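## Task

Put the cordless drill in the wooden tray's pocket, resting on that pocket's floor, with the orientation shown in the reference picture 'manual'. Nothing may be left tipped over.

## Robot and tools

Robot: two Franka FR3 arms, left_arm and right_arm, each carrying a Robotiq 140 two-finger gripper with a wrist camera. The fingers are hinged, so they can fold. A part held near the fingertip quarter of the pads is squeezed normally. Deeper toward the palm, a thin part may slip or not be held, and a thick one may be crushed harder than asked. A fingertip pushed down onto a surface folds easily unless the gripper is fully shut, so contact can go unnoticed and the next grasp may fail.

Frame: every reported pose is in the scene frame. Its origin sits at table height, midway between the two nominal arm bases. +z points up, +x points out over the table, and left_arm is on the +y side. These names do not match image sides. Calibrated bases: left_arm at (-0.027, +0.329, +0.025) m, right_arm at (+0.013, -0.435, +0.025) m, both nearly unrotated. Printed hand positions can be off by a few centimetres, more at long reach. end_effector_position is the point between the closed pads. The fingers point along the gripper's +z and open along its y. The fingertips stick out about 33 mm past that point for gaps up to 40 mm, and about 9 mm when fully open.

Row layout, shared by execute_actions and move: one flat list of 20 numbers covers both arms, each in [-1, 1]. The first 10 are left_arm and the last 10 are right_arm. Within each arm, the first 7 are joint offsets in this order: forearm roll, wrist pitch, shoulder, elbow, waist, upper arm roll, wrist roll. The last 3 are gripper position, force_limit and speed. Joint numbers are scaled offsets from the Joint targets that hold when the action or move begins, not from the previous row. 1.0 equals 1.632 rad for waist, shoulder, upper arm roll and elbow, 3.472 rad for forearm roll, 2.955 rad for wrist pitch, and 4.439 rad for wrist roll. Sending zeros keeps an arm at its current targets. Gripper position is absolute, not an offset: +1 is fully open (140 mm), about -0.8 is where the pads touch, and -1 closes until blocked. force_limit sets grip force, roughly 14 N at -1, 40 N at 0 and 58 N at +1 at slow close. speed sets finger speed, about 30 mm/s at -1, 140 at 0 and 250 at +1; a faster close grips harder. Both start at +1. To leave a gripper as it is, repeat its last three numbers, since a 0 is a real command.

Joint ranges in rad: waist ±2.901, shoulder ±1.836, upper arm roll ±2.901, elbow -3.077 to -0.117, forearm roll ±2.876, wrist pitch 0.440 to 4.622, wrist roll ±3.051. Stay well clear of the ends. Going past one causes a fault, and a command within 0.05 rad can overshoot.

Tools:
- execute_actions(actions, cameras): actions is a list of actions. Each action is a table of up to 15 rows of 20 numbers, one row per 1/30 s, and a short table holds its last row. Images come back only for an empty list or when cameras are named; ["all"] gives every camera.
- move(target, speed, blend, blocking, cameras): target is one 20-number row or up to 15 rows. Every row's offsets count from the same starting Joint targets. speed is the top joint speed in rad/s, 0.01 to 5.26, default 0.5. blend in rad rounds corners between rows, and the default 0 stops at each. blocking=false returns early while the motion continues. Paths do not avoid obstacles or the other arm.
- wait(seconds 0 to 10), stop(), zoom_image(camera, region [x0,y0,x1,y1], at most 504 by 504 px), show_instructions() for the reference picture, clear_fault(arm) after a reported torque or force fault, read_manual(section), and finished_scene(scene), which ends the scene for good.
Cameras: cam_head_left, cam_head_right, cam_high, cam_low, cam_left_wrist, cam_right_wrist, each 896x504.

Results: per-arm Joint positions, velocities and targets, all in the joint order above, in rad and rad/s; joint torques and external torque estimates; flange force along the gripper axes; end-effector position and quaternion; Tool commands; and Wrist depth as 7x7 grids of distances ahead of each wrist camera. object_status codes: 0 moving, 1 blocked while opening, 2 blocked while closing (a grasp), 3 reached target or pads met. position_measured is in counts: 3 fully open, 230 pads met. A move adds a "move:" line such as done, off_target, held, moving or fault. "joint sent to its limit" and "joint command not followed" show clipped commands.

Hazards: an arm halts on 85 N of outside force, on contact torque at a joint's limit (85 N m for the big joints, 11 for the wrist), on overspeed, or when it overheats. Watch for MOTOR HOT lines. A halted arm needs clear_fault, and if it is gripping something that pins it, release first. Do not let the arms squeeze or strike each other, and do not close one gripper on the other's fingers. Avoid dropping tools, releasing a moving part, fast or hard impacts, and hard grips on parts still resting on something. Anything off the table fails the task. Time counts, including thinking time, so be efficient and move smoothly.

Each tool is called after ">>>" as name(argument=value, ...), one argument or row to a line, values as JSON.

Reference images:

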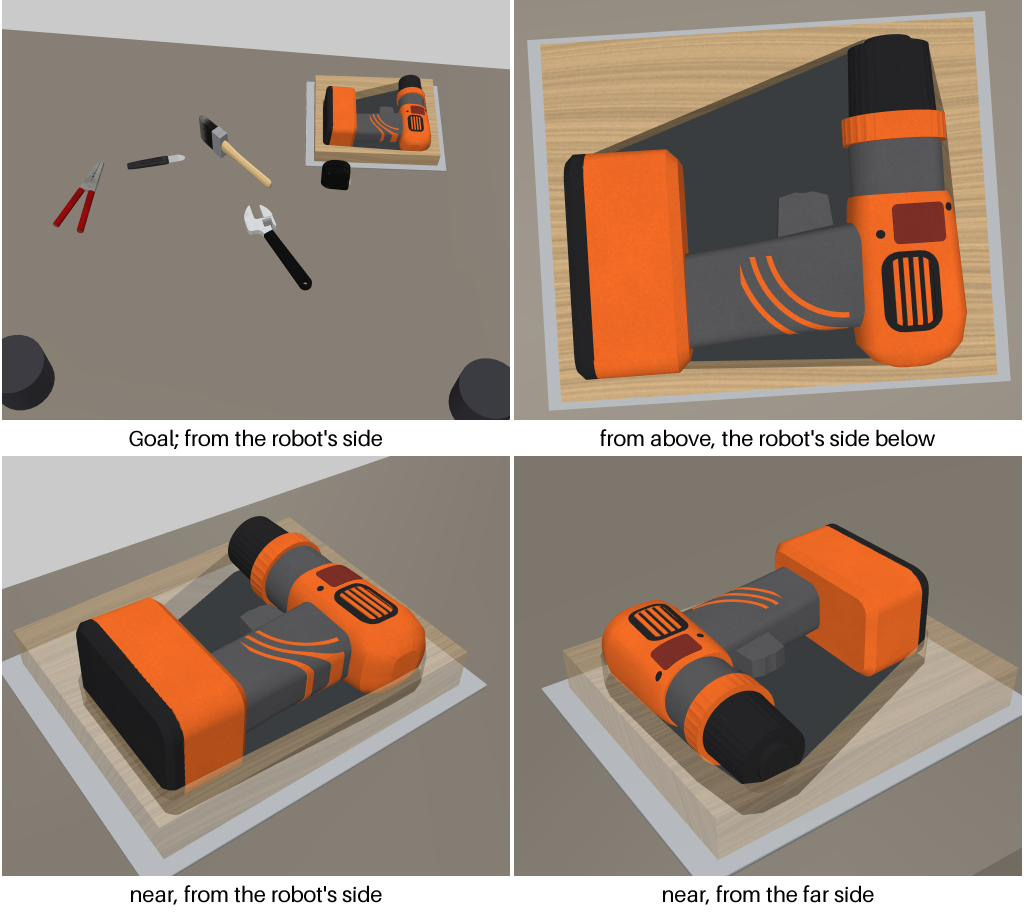

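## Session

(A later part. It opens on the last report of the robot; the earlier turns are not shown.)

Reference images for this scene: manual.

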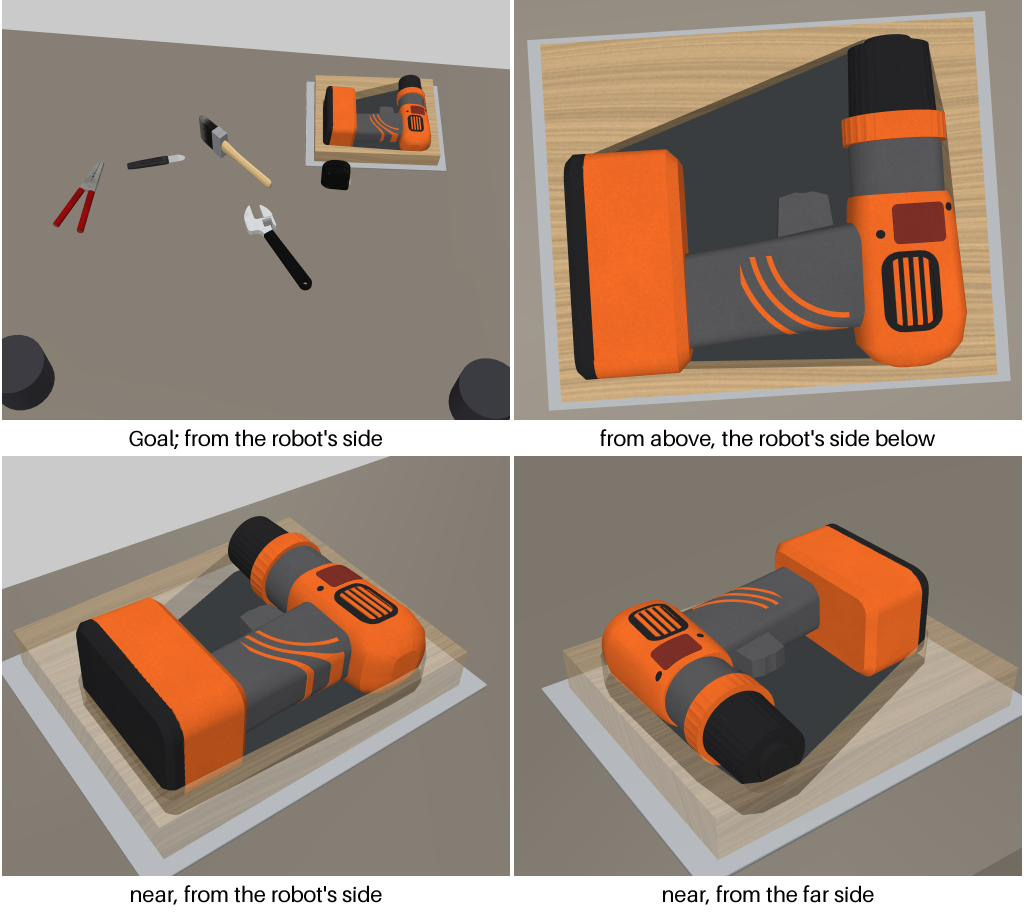

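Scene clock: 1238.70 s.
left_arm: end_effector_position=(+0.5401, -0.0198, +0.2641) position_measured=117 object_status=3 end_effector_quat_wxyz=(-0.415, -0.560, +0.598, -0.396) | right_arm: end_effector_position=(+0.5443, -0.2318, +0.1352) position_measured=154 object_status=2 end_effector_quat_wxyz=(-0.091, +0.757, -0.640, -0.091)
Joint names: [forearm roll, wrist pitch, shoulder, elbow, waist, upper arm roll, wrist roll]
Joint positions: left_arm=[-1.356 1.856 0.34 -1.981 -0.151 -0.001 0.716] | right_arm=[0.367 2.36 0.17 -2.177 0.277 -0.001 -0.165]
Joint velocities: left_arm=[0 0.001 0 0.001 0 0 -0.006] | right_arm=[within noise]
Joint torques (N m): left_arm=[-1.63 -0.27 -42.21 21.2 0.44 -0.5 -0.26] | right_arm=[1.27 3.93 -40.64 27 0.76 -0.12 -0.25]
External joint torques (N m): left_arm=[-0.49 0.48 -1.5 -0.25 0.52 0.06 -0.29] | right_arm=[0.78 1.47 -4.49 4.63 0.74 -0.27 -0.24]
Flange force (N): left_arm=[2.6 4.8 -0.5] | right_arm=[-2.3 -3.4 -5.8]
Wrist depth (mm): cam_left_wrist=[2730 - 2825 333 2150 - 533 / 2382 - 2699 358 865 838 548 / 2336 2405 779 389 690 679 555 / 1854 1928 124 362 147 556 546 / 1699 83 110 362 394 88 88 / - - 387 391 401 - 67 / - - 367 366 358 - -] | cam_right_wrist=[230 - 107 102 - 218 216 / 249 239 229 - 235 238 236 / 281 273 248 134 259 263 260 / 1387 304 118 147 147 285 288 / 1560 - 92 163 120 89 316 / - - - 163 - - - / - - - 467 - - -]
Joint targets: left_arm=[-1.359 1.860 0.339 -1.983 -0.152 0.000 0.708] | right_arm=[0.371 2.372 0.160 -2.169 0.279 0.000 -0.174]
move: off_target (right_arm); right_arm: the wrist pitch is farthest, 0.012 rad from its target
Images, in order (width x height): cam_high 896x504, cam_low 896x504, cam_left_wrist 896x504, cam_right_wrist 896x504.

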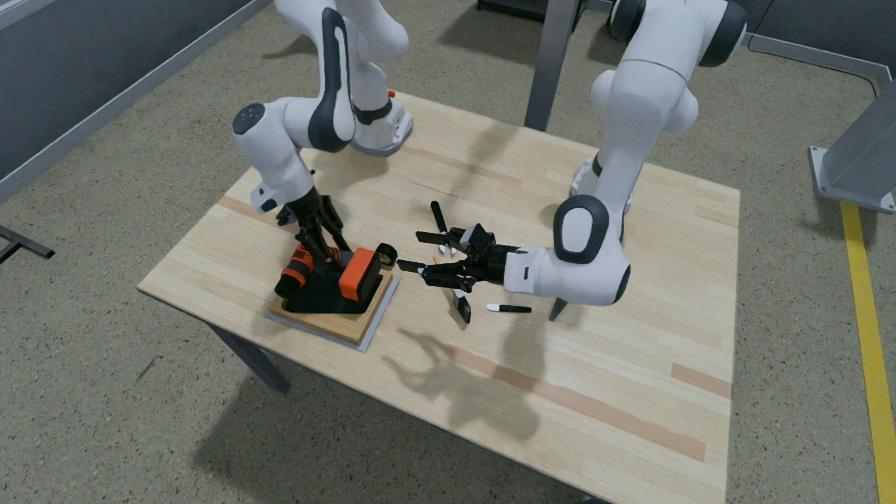

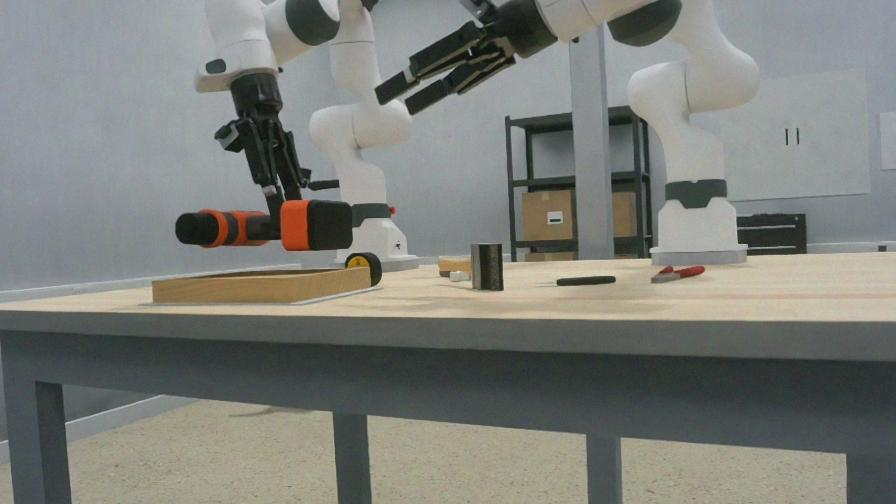

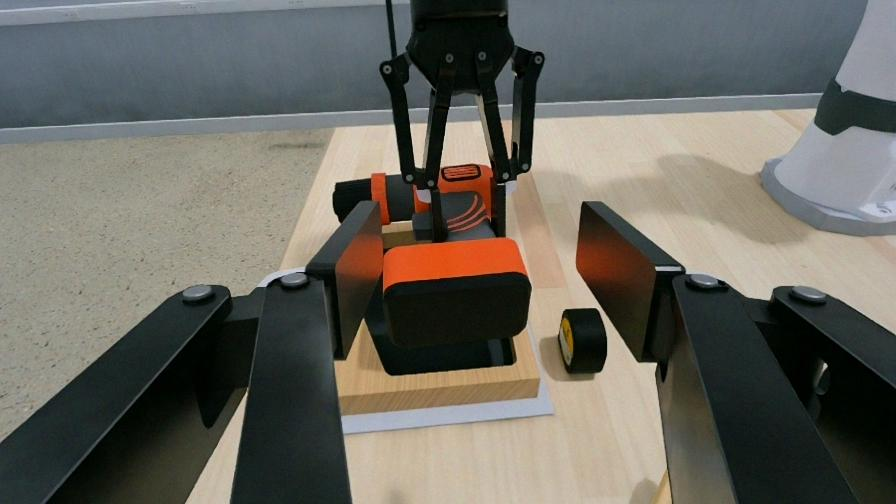

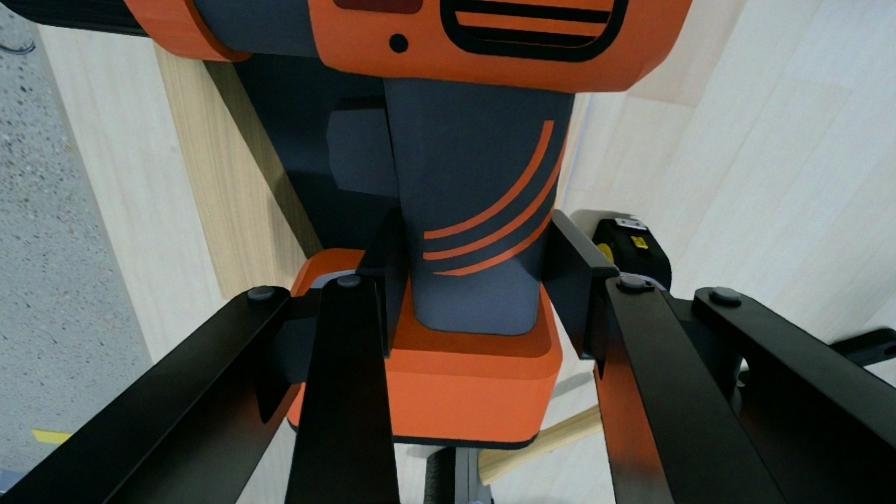

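>>> move(
  target=[0,0,0,0,0,0,0,0.1,-1,-1,0.0031,0.0089,0.0228,0.0066,-0.0005,0,-0.0034,-1,0,-1],
  speed=0.05,
  cameras=["cam_high","cam_low","cam_left_wrist","cam_right_wrist"],
)

>>> zoom_image(
  camera="cam_left_wrist",
  region=[370, 220, 550, 400],
)

>>> zoom_image(
  camera="cam_low",
  region=[140, 180, 400, 320],
)

>>> zoom_image(
  camera="cam_high",
  region=[250, 230, 410, 370],
)

>>> zoom_image(
  camera="cam_right_wrist",
  region=[140, 30, 420, 310],
)

Scene clock: 1355.00 s.
left_arm: end_effector_position=(+0.5402, -0.0198, +0.2641) position_measured=117 object_status=3 end_effector_quat_wxyz=(-0.415, -0.560, +0.597, -0.396) | right_arm: end_effector_position=(+0.5489, -0.2317, +0.1207) position_measured=154 object_status=2 end_effector_quat_wxyz=(-0.092, +0.757, -0.640, -0.092)
Joint names: [forearm roll, wrist pitch, shoulder, elbow, waist, upper arm roll, wrist roll]
Joint positions: left_arm=[-1.356 1.857 0.34 -1.981 -0.151 -0.001 0.714] | right_arm=[0.377 2.386 0.207 -2.168 0.277 -0.001 -0.179]
Joint velocities: left_arm=[within noise] | right_arm=[0 0.006 0 0.001 0 0.001 -0.007]
Joint torques (N m): left_arm=[-1.63 -0.26 -42.26 21.24 0.48 -0.52 -0.25] | right_arm=[1.19 3.89 -41.15 26.86 0.25 -0.04 -0.29]
External joint torques (N m): left_arm=[-0.49 0.47 -1.7 -0.16 0.45 -0.05 -0.28] | right_arm=[0.74 1.47 -4.36 4.93 0.19 -0.24 -0.28]
Flange force (N): left_arm=[2.9 4.9 -0.5] | right_arm=[-1.7 -5.0 -5.7]
Wrist depth (mm): cam_left_wrist=[2429 - 2479 325 - - - / - 2999 2429 355 818 802 533 / 2292 2249 796 398 684 679 566 / 1975 1869 124 445 147 552 542 / 1687 83 109 350 369 88 88 / - - 386 392 398 - 67 / - - 366 366 362 - -] | cam_right_wrist=[217 109 107 100 - 206 204 / 234 237 211 122 124 224 222 / 265 265 246 134 244 247 244 / 1363 285 - 148 146 269 271 / 1570 - 92 163 120 89 300 / - - - - - - - / - - - 413 - - -]
Joint targets: left_arm=[-1.359 1.860 0.339 -1.983 -0.152 0.000 0.708] | right_arm=[0.382 2.398 0.197 -2.159 0.278 0.000 -0.189]
move: off_target (right_arm); right_arm: the wrist pitch is farthest, 0.013 rad from its target
Images, in order (width x height): cam_high 896x504, cam_low 896x504, cam_left_wrist 896x504, cam_right_wrist 896x504.

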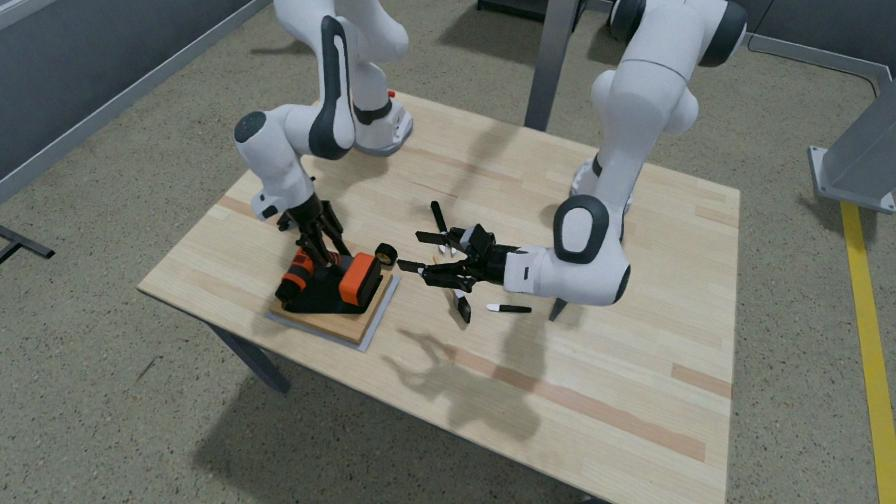

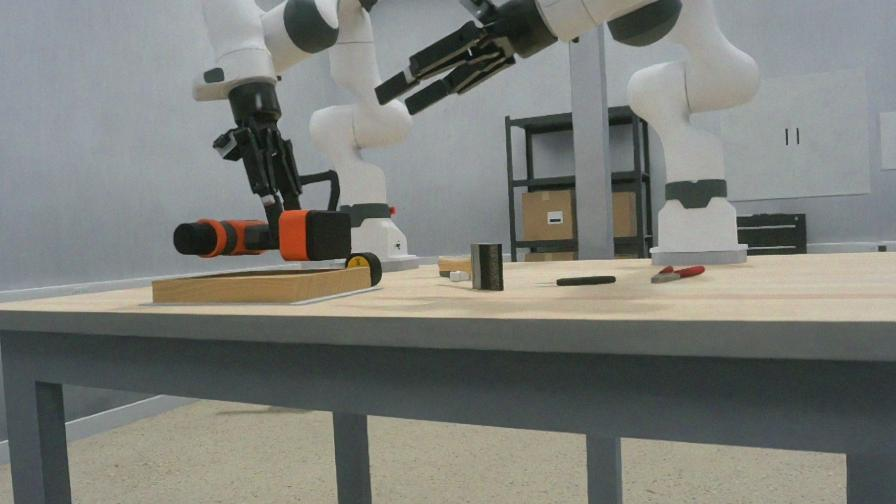

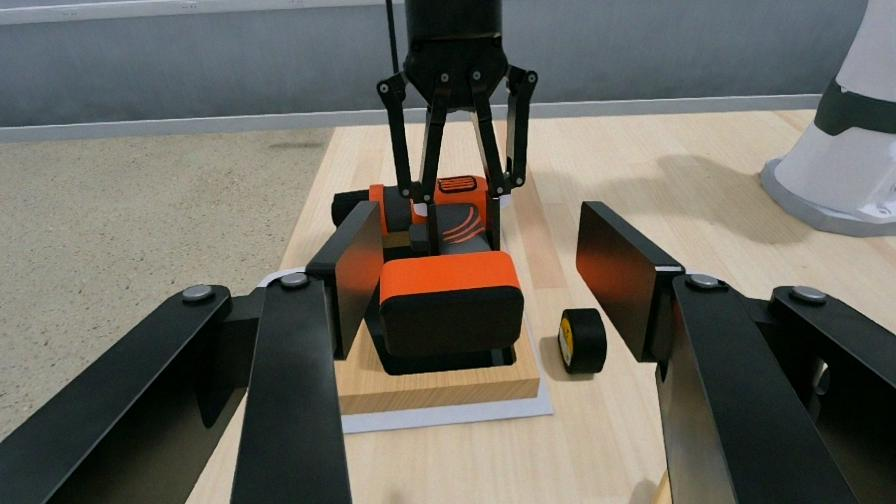

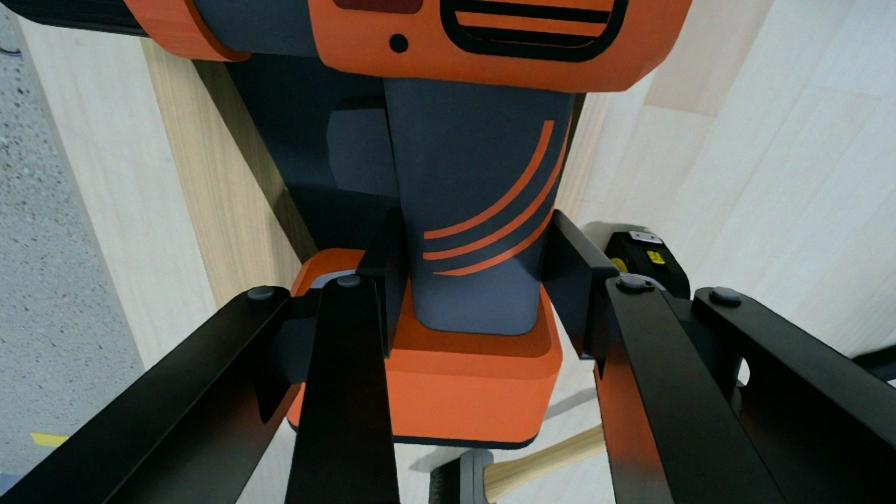

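Scaled by 2.800.

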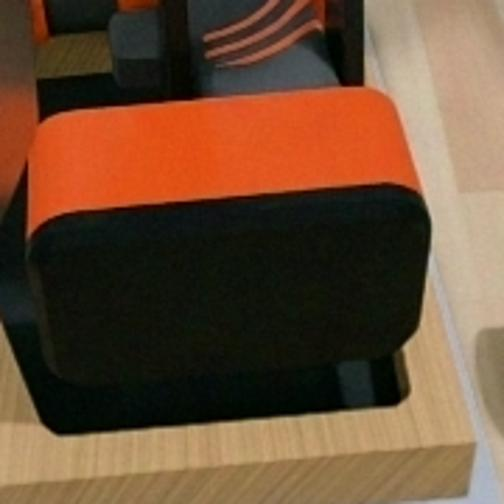

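Scaled by 1.938.

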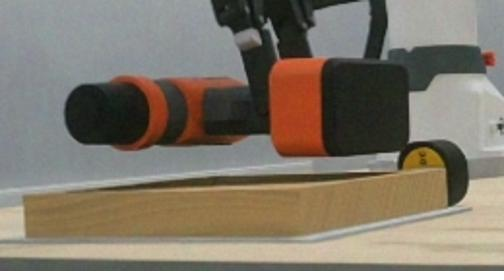

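Scaled by 3.150.

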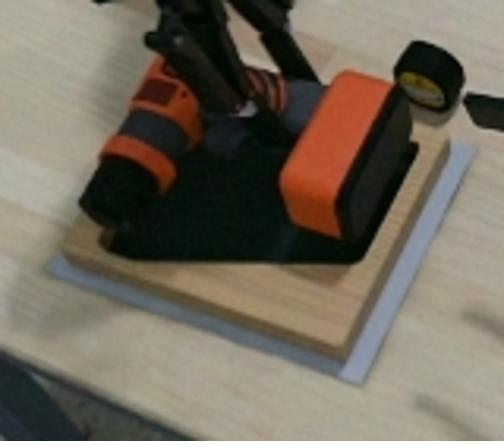

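Scaled by 1.800.

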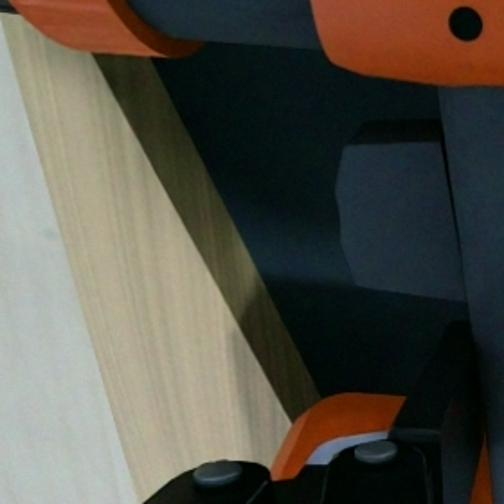

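>>> move(
  target=[0,0,0,0,0,0,0,0.1,-1,-1,0.0040,0.01046,0.0166,-0.0046,0.0020,0,-0.0041,-1,0,-1],
  speed=0.04,
  cameras=["cam_high","cam_low","cam_left_wrist","cam_right_wrist"],
)

>>> zoom_image(
  camera="cam_left_wrist",
  region=[370, 220, 550, 400],
)

>>> zoom_image(
  camera="cam_low",
  region=[140, 200, 400, 320],
)

>>> zoom_image(
  camera="cam_high",
  region=[260, 240, 400, 360],
)

>>> zoom_image(
  camera="cam_right_wrist",
  region=[140, 30, 420, 310],
)

Scene clock: 1405.67 s.
left_arm: end_effector_position=(+0.5402, -0.0198, +0.2641) position_measured=117 object_status=3 end_effector_quat_wxyz=(-0.415, -0.560, +0.597, -0.396) | right_arm: end_effector_position=(+0.5494, -0.2317, +0.1060) position_measured=154 object_status=2 end_effector_quat_wxyz=(-0.092, +0.758, -0.639, -0.091)
Joint names: [forearm roll, wrist pitch, shoulder, elbow, waist, upper arm roll, wrist roll]
Joint positions: left_arm=[-1.356 1.857 0.34 -1.981 -0.151 -0.001 0.714] | right_arm=[0.391 2.417 0.234 -2.173 0.279 -0.001 -0.197]
Joint velocities: left_arm=[within noise] | right_arm=[0 0.003 0 -0.001 0.001 0 -0.006]
Joint torques (N m): left_arm=[-1.63 -0.27 -42.2 21.22 0.46 -0.54 -0.22] | right_arm=[1.13 3.91 -41.61 26.05 0.75 -0.1 -0.29]
External joint torques (N m): left_arm=[-0.5 0.47 -1.67 -0.13 0.52 0 -0.25] | right_arm=[0.73 1.5 -4.11 4.44 0.64 -0.36 -0.28]
Flange force (N): left_arm=[2.8 4.8 -0.5] | right_arm=[-1.9 -3.9 -4.8]
Wrist depth (mm): cam_left_wrist=[2531 - - 325 - - - / 3626 2999 2405 359 829 841 533 / 2382 2429 776 410 690 679 562 / 1928 1975 124 443 147 552 550 / 1711 83 110 365 396 88 88 / - - 391 390 404 - 67 / - - 366 366 360 - -] | cam_right_wrist=[202 117 111 100 - 193 191 / 220 - 201 122 124 210 207 / 242 238 225 134 223 231 228 / 277 236 130 148 146 253 254 / 1530 - 92 163 120 89 280 / - - - - - - - / - - - 385 - - -]
Joint targets: left_arm=[-1.359 1.860 0.339 -1.983 -0.152 0.000 0.708] | right_arm=[0.396 2.429 0.224 -2.166 0.281 0.000 -0.207]
move: off_target (right_arm); right_arm: the wrist pitch is farthest, 0.012 rad from its target
Images, in order (width x height): cam_high 896x504, cam_low 896x504, cam_left_wrist 896x504, cam_right_wrist 896x504.

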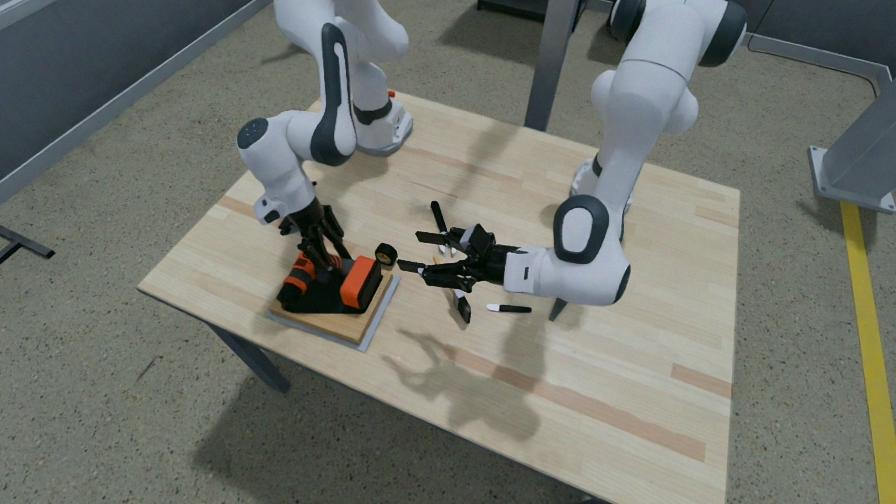

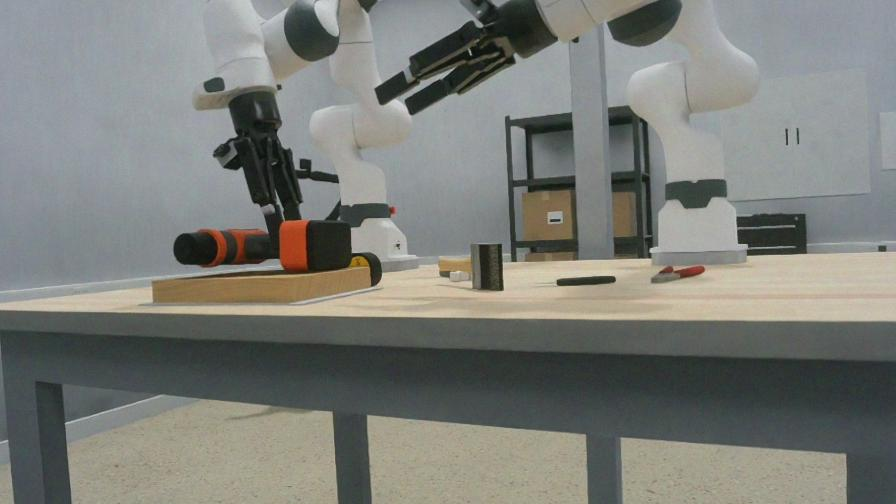

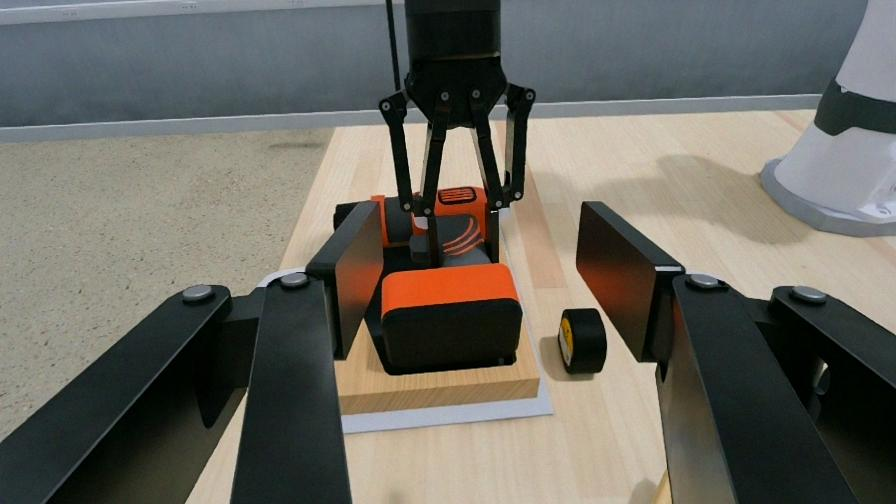

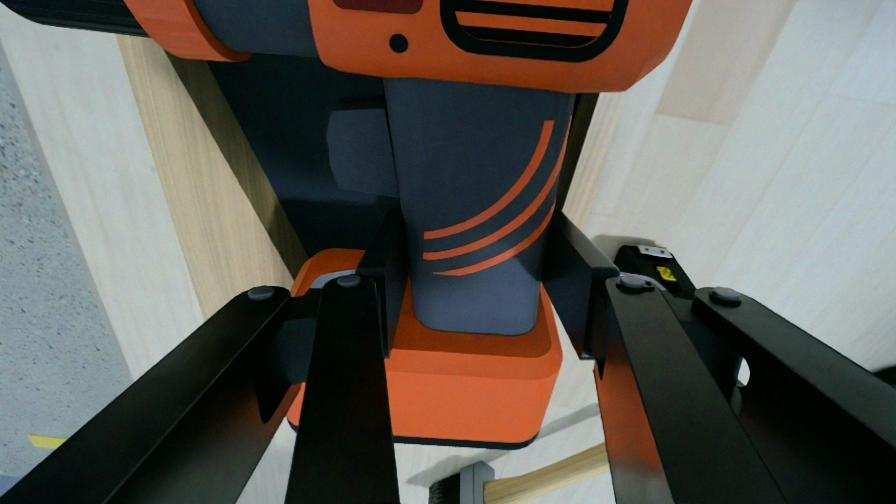

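Scaled by 2.800.

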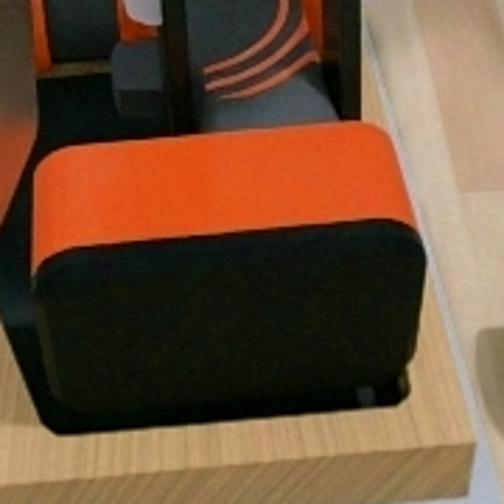

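Scaled by 1.938.

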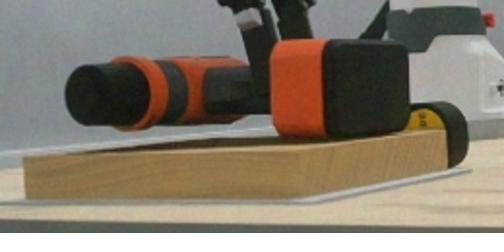

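Scaled by 3.600.

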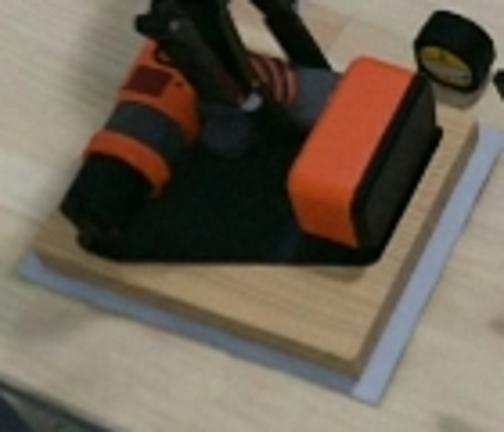

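Scaled by 1.800.

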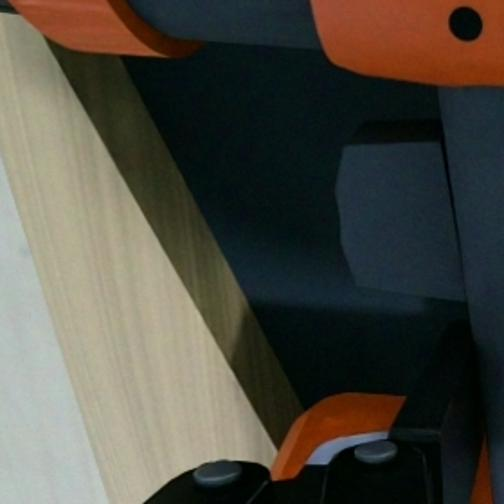

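>>> move(
  target=[0,0,0,0,0,0,0,0.1,-1,-1,0.00108,0.00279,0.0044,-0.00096,0.00034,0,-0.00108,-1,0,-1],
  speed=0.03,
  cameras=["cam_high","cam_low","cam_left_wrist","cam_right_wrist"],
)

>>> zoom_image(
  camera="cam_left_wrist",
  region=[370, 240, 550, 400],
)

>>> zoom_image(
  camera="cam_low",
  region=[160, 210, 380, 310],
)

>>> zoom_image(
  camera="cam_high",
  region=[260, 240, 400, 360],
)

>>> zoom_image(
  camera="cam_right_wrist",
  region=[540, 70, 640, 230],
)

Scene clock: 1432.13 s.
left_arm: end_effector_position=(+0.5402, -0.0198, +0.2641) position_measured=117 object_status=3 end_effector_quat_wxyz=(-0.415, -0.560, +0.597, -0.396) | right_arm: end_effector_position=(+0.5495, -0.2318, +0.1022) position_measured=154 object_status=2 end_effector_quat_wxyz=(-0.092, +0.758, -0.639, -0.091)
Joint names: [forearm roll, wrist pitch, shoulder, elbow, waist, upper arm roll, wrist roll]
Joint positions: left_arm=[-1.356 1.857 0.34 -1.981 -0.151 -0.001 0.714] | right_arm=[0.395 2.425 0.241 -2.174 0.28 -0.001 -0.202]
Joint velocities: left_arm=[within noise] | right_arm=[0.002 0.005 0 -0.001 0.001 0 -0.003]
Joint torques (N m): left_arm=[-1.64 -0.26 -42.22 21.19 0.47 -0.49 -0.26] | right_arm=[1.08 3.8 -41.63 25.82 0.69 -0.05 -0.32]
External joint torques (N m): left_arm=[-0.5 0.47 -1.57 -0.25 0.5 0.03 -0.29] | right_arm=[0.69 1.36 -3.96 4.21 0.72 -0.18 -0.31]
Flange force (N): left_arm=[2.7 5.0 -0.5] | right_arm=[-2.0 -3.6 -4.6]
Wrist depth (mm): cam_left_wrist=[- 2076 1748 324 - - 527 / - 2479 2699 359 791 818 525 / 2292 2382 784 408 690 677 557 / 1943 1928 124 466 147 550 546 / 1687 83 110 369 418 88 88 / - - 388 391 404 - 67 / - - 366 364 360 - -] | cam_right_wrist=[198 - 107 100 - 190 188 / 217 - 198 122 181 207 205 / 239 - 219 134 213 227 225 / 272 270 230 148 146 249 249 / 1482 - 92 162 120 89 275 / - - - - - - - / - - - 382 - - -]
Joint targets: left_arm=[-1.359 1.860 0.339 -1.983 -0.152 0.000 0.708] | right_arm=[0.400 2.437 0.231 -2.168 0.282 0.000 -0.212]
move: off_target (right_arm); right_arm: the wrist pitch is farthest, 0.012 rad from its target
Images, in order (width x height): cam_high 896x504, cam_low 896x504, cam_left_wrist 896x504, cam_right_wrist 896x504.

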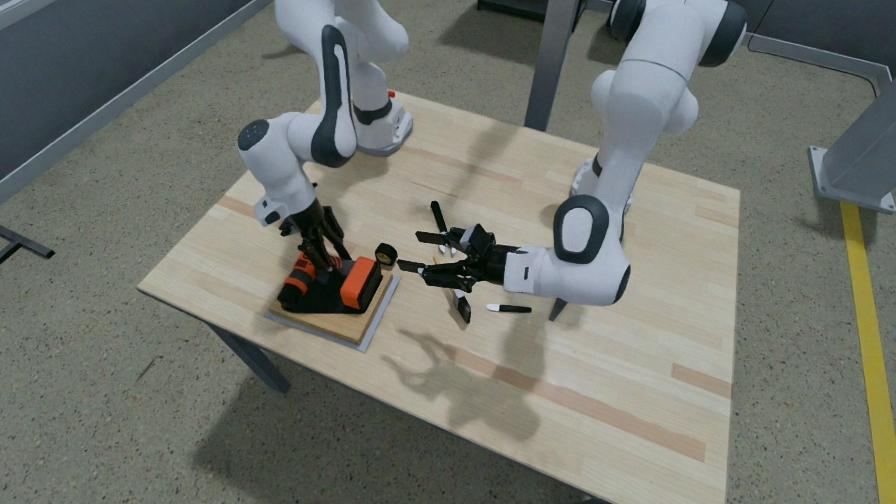

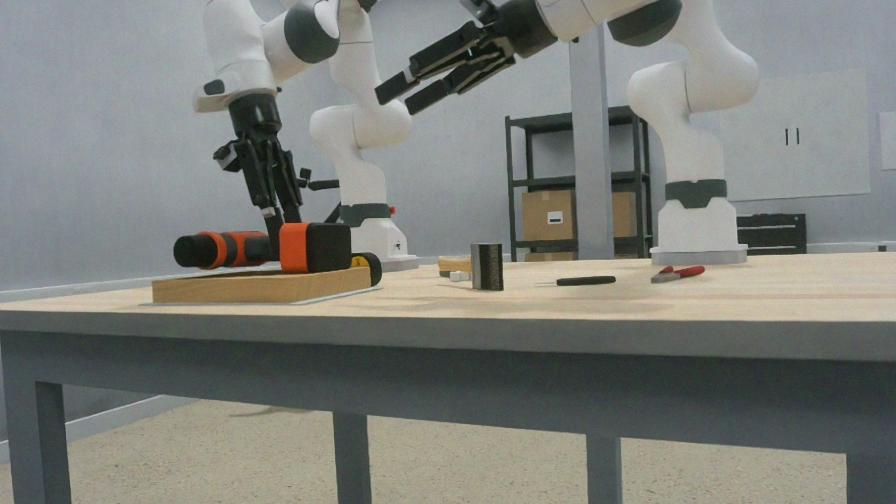

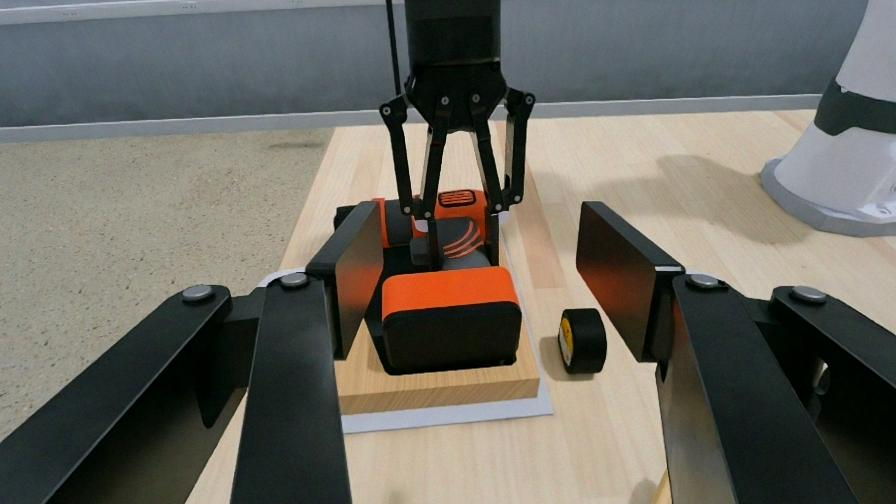

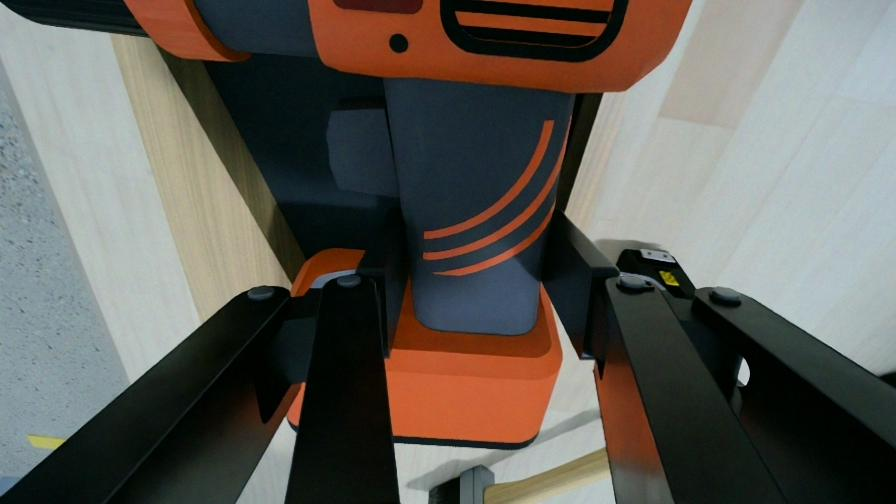

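Scaled by 2.800.

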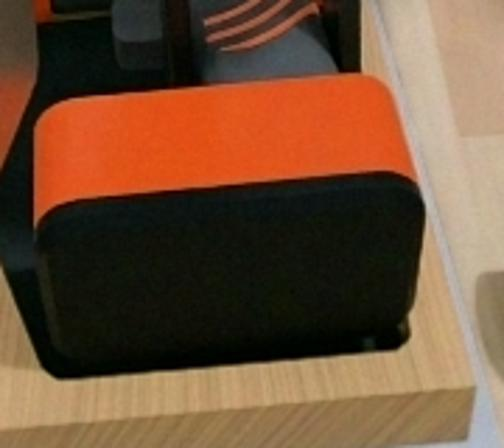

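Scaled by 2.291.

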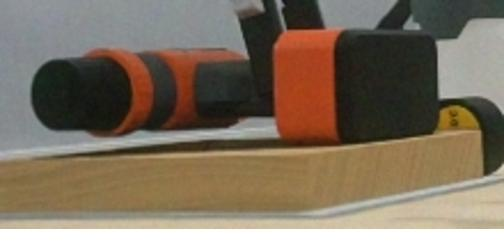

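Scaled by 3.600.

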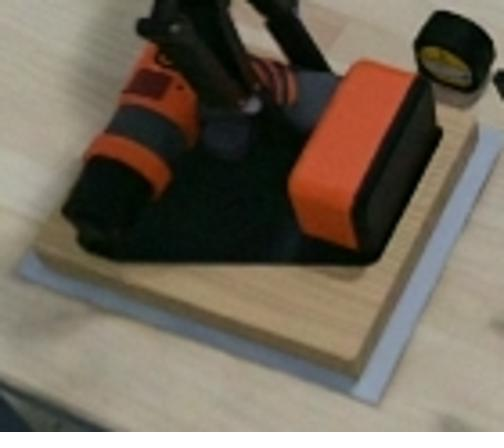

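Scaled by 3.150.

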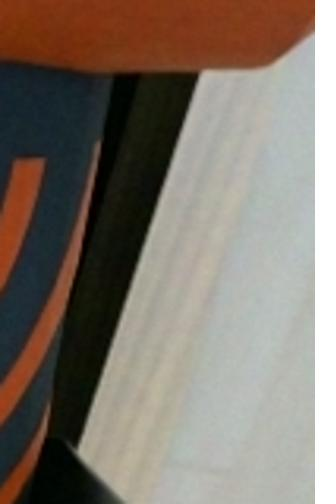

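>>> move(
  target=[0,0,0,0,0,0,0,0.1,-1,-1,0.0008,0.0021,0.0033,-0.0007,0.00026,0,-0.0008,-1,0,-1],
  speed=0.02,
  cameras=["cam_low","cam_left_wrist"],
)

>>> zoom_image(
  camera="cam_left_wrist",
  region=[370, 250, 540, 400],
)

>>> zoom_image(
  camera="cam_low",
  region=[160, 210, 380, 310],
)

Scene clock: 1448.63 s.
left_arm: end_effector_position=(+0.5402, -0.0198, +0.2641) position_measured=117 object_status=3 end_effector_quat_wxyz=(-0.415, -0.560, +0.597, -0.396) | right_arm: end_effector_position=(+0.5496, -0.2319, +0.0993) position_measured=154 object_status=2 end_effector_quat_wxyz=(-0.092, +0.758, -0.639, -0.091)
Joint names: [forearm roll, wrist pitch, shoulder, elbow, waist, upper arm roll, wrist roll]
Joint positions: left_arm=[-1.356 1.857 0.34 -1.981 -0.151 -0.001 0.714] | right_arm=[0.398 2.431 0.246 -2.175 0.28 -0.001 -0.206]
Joint velocities: left_arm=[within noise] | right_arm=[-0.001 0.003 -0.001 0.001 0 -0.001 -0.003]
Joint torques (N m): left_arm=[-1.64 -0.26 -42.22 21.22 0.44 -0.52 -0.24] | right_arm=[1.07 3.85 -41.73 25.7 0.73 -0.12 -0.22]
External joint torques (N m): left_arm=[-0.51 0.5 -1.67 -0.13 0.6 0.11 -0.27] | right_arm=[0.68 1.42 -3.95 4.2 0.76 -0.25 -0.22]
Flange force (N): left_arm=[2.8 4.8 -0.7] | right_arm=[-2.2 -3.6 -4.5]
Wrist depth (mm): cam_left_wrist=[1883 - - 324 - - 2270 / - 2531 2336 364 861 807 551 / 2429 2382 804 413 694 673 564 / 1959 1928 124 435 147 548 541 / 1653 83 110 373 405 88 88 / - - 389 390 403 - 67 / - - 365 365 361 - -] | cam_right_wrist=[195 - 106 100 - 187 185 / 214 188 196 123 124 204 202 / 236 - 219 133 181 224 222 / 269 250 235 148 147 248 247 / 1491 - 92 164 120 89 271 / - - - - - - - / - - - 381 - - -]
Joint targets: left_arm=[-1.359 1.860 0.339 -1.983 -0.152 0.000 0.708] | right_arm=[0.403 2.443 0.237 -2.169 0.282 0.000 -0.215]
move: off_target (right_arm); right_arm: the wrist pitch is farthest, 0.012 rad from its target
Images, in order (width x height): cam_low 896x504, cam_left_wrist 896x504.

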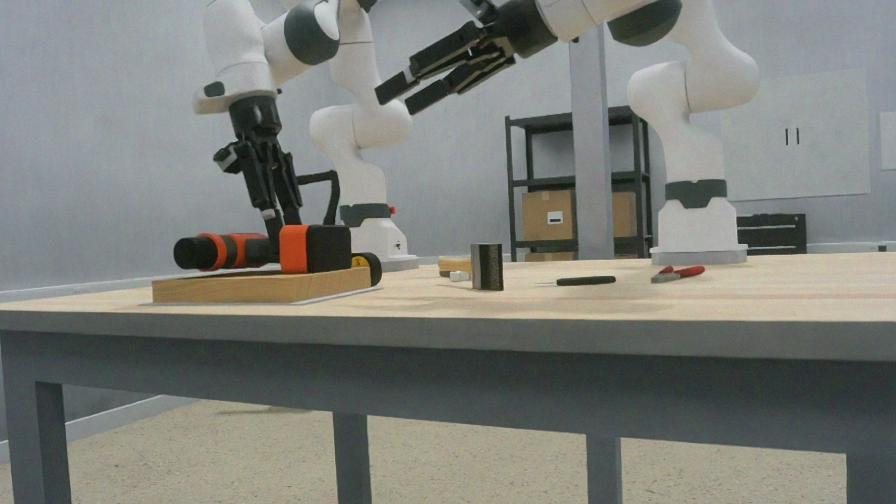

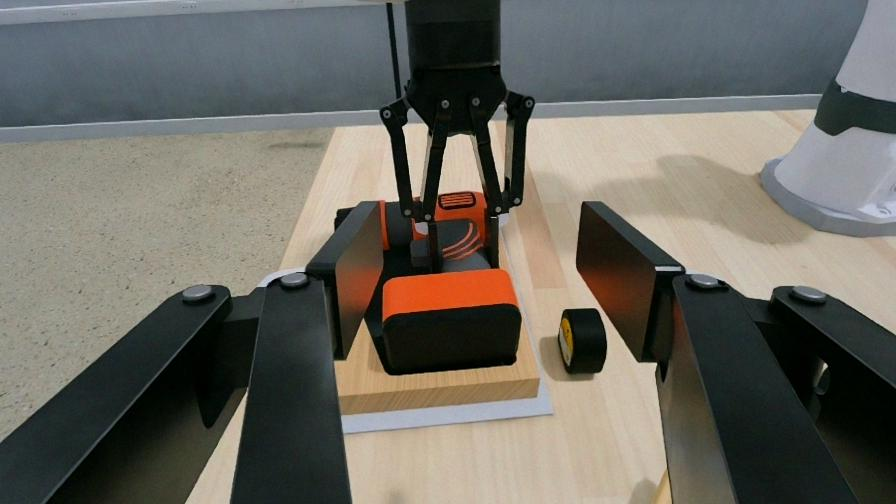

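Scaled by 2.965.

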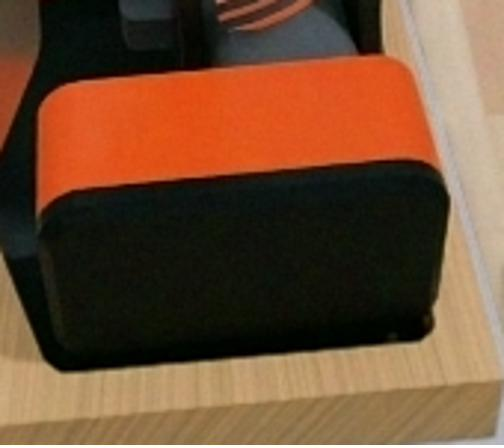

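Scaled by 2.291.

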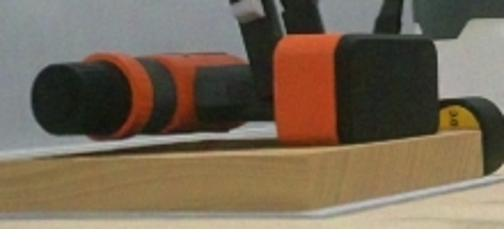

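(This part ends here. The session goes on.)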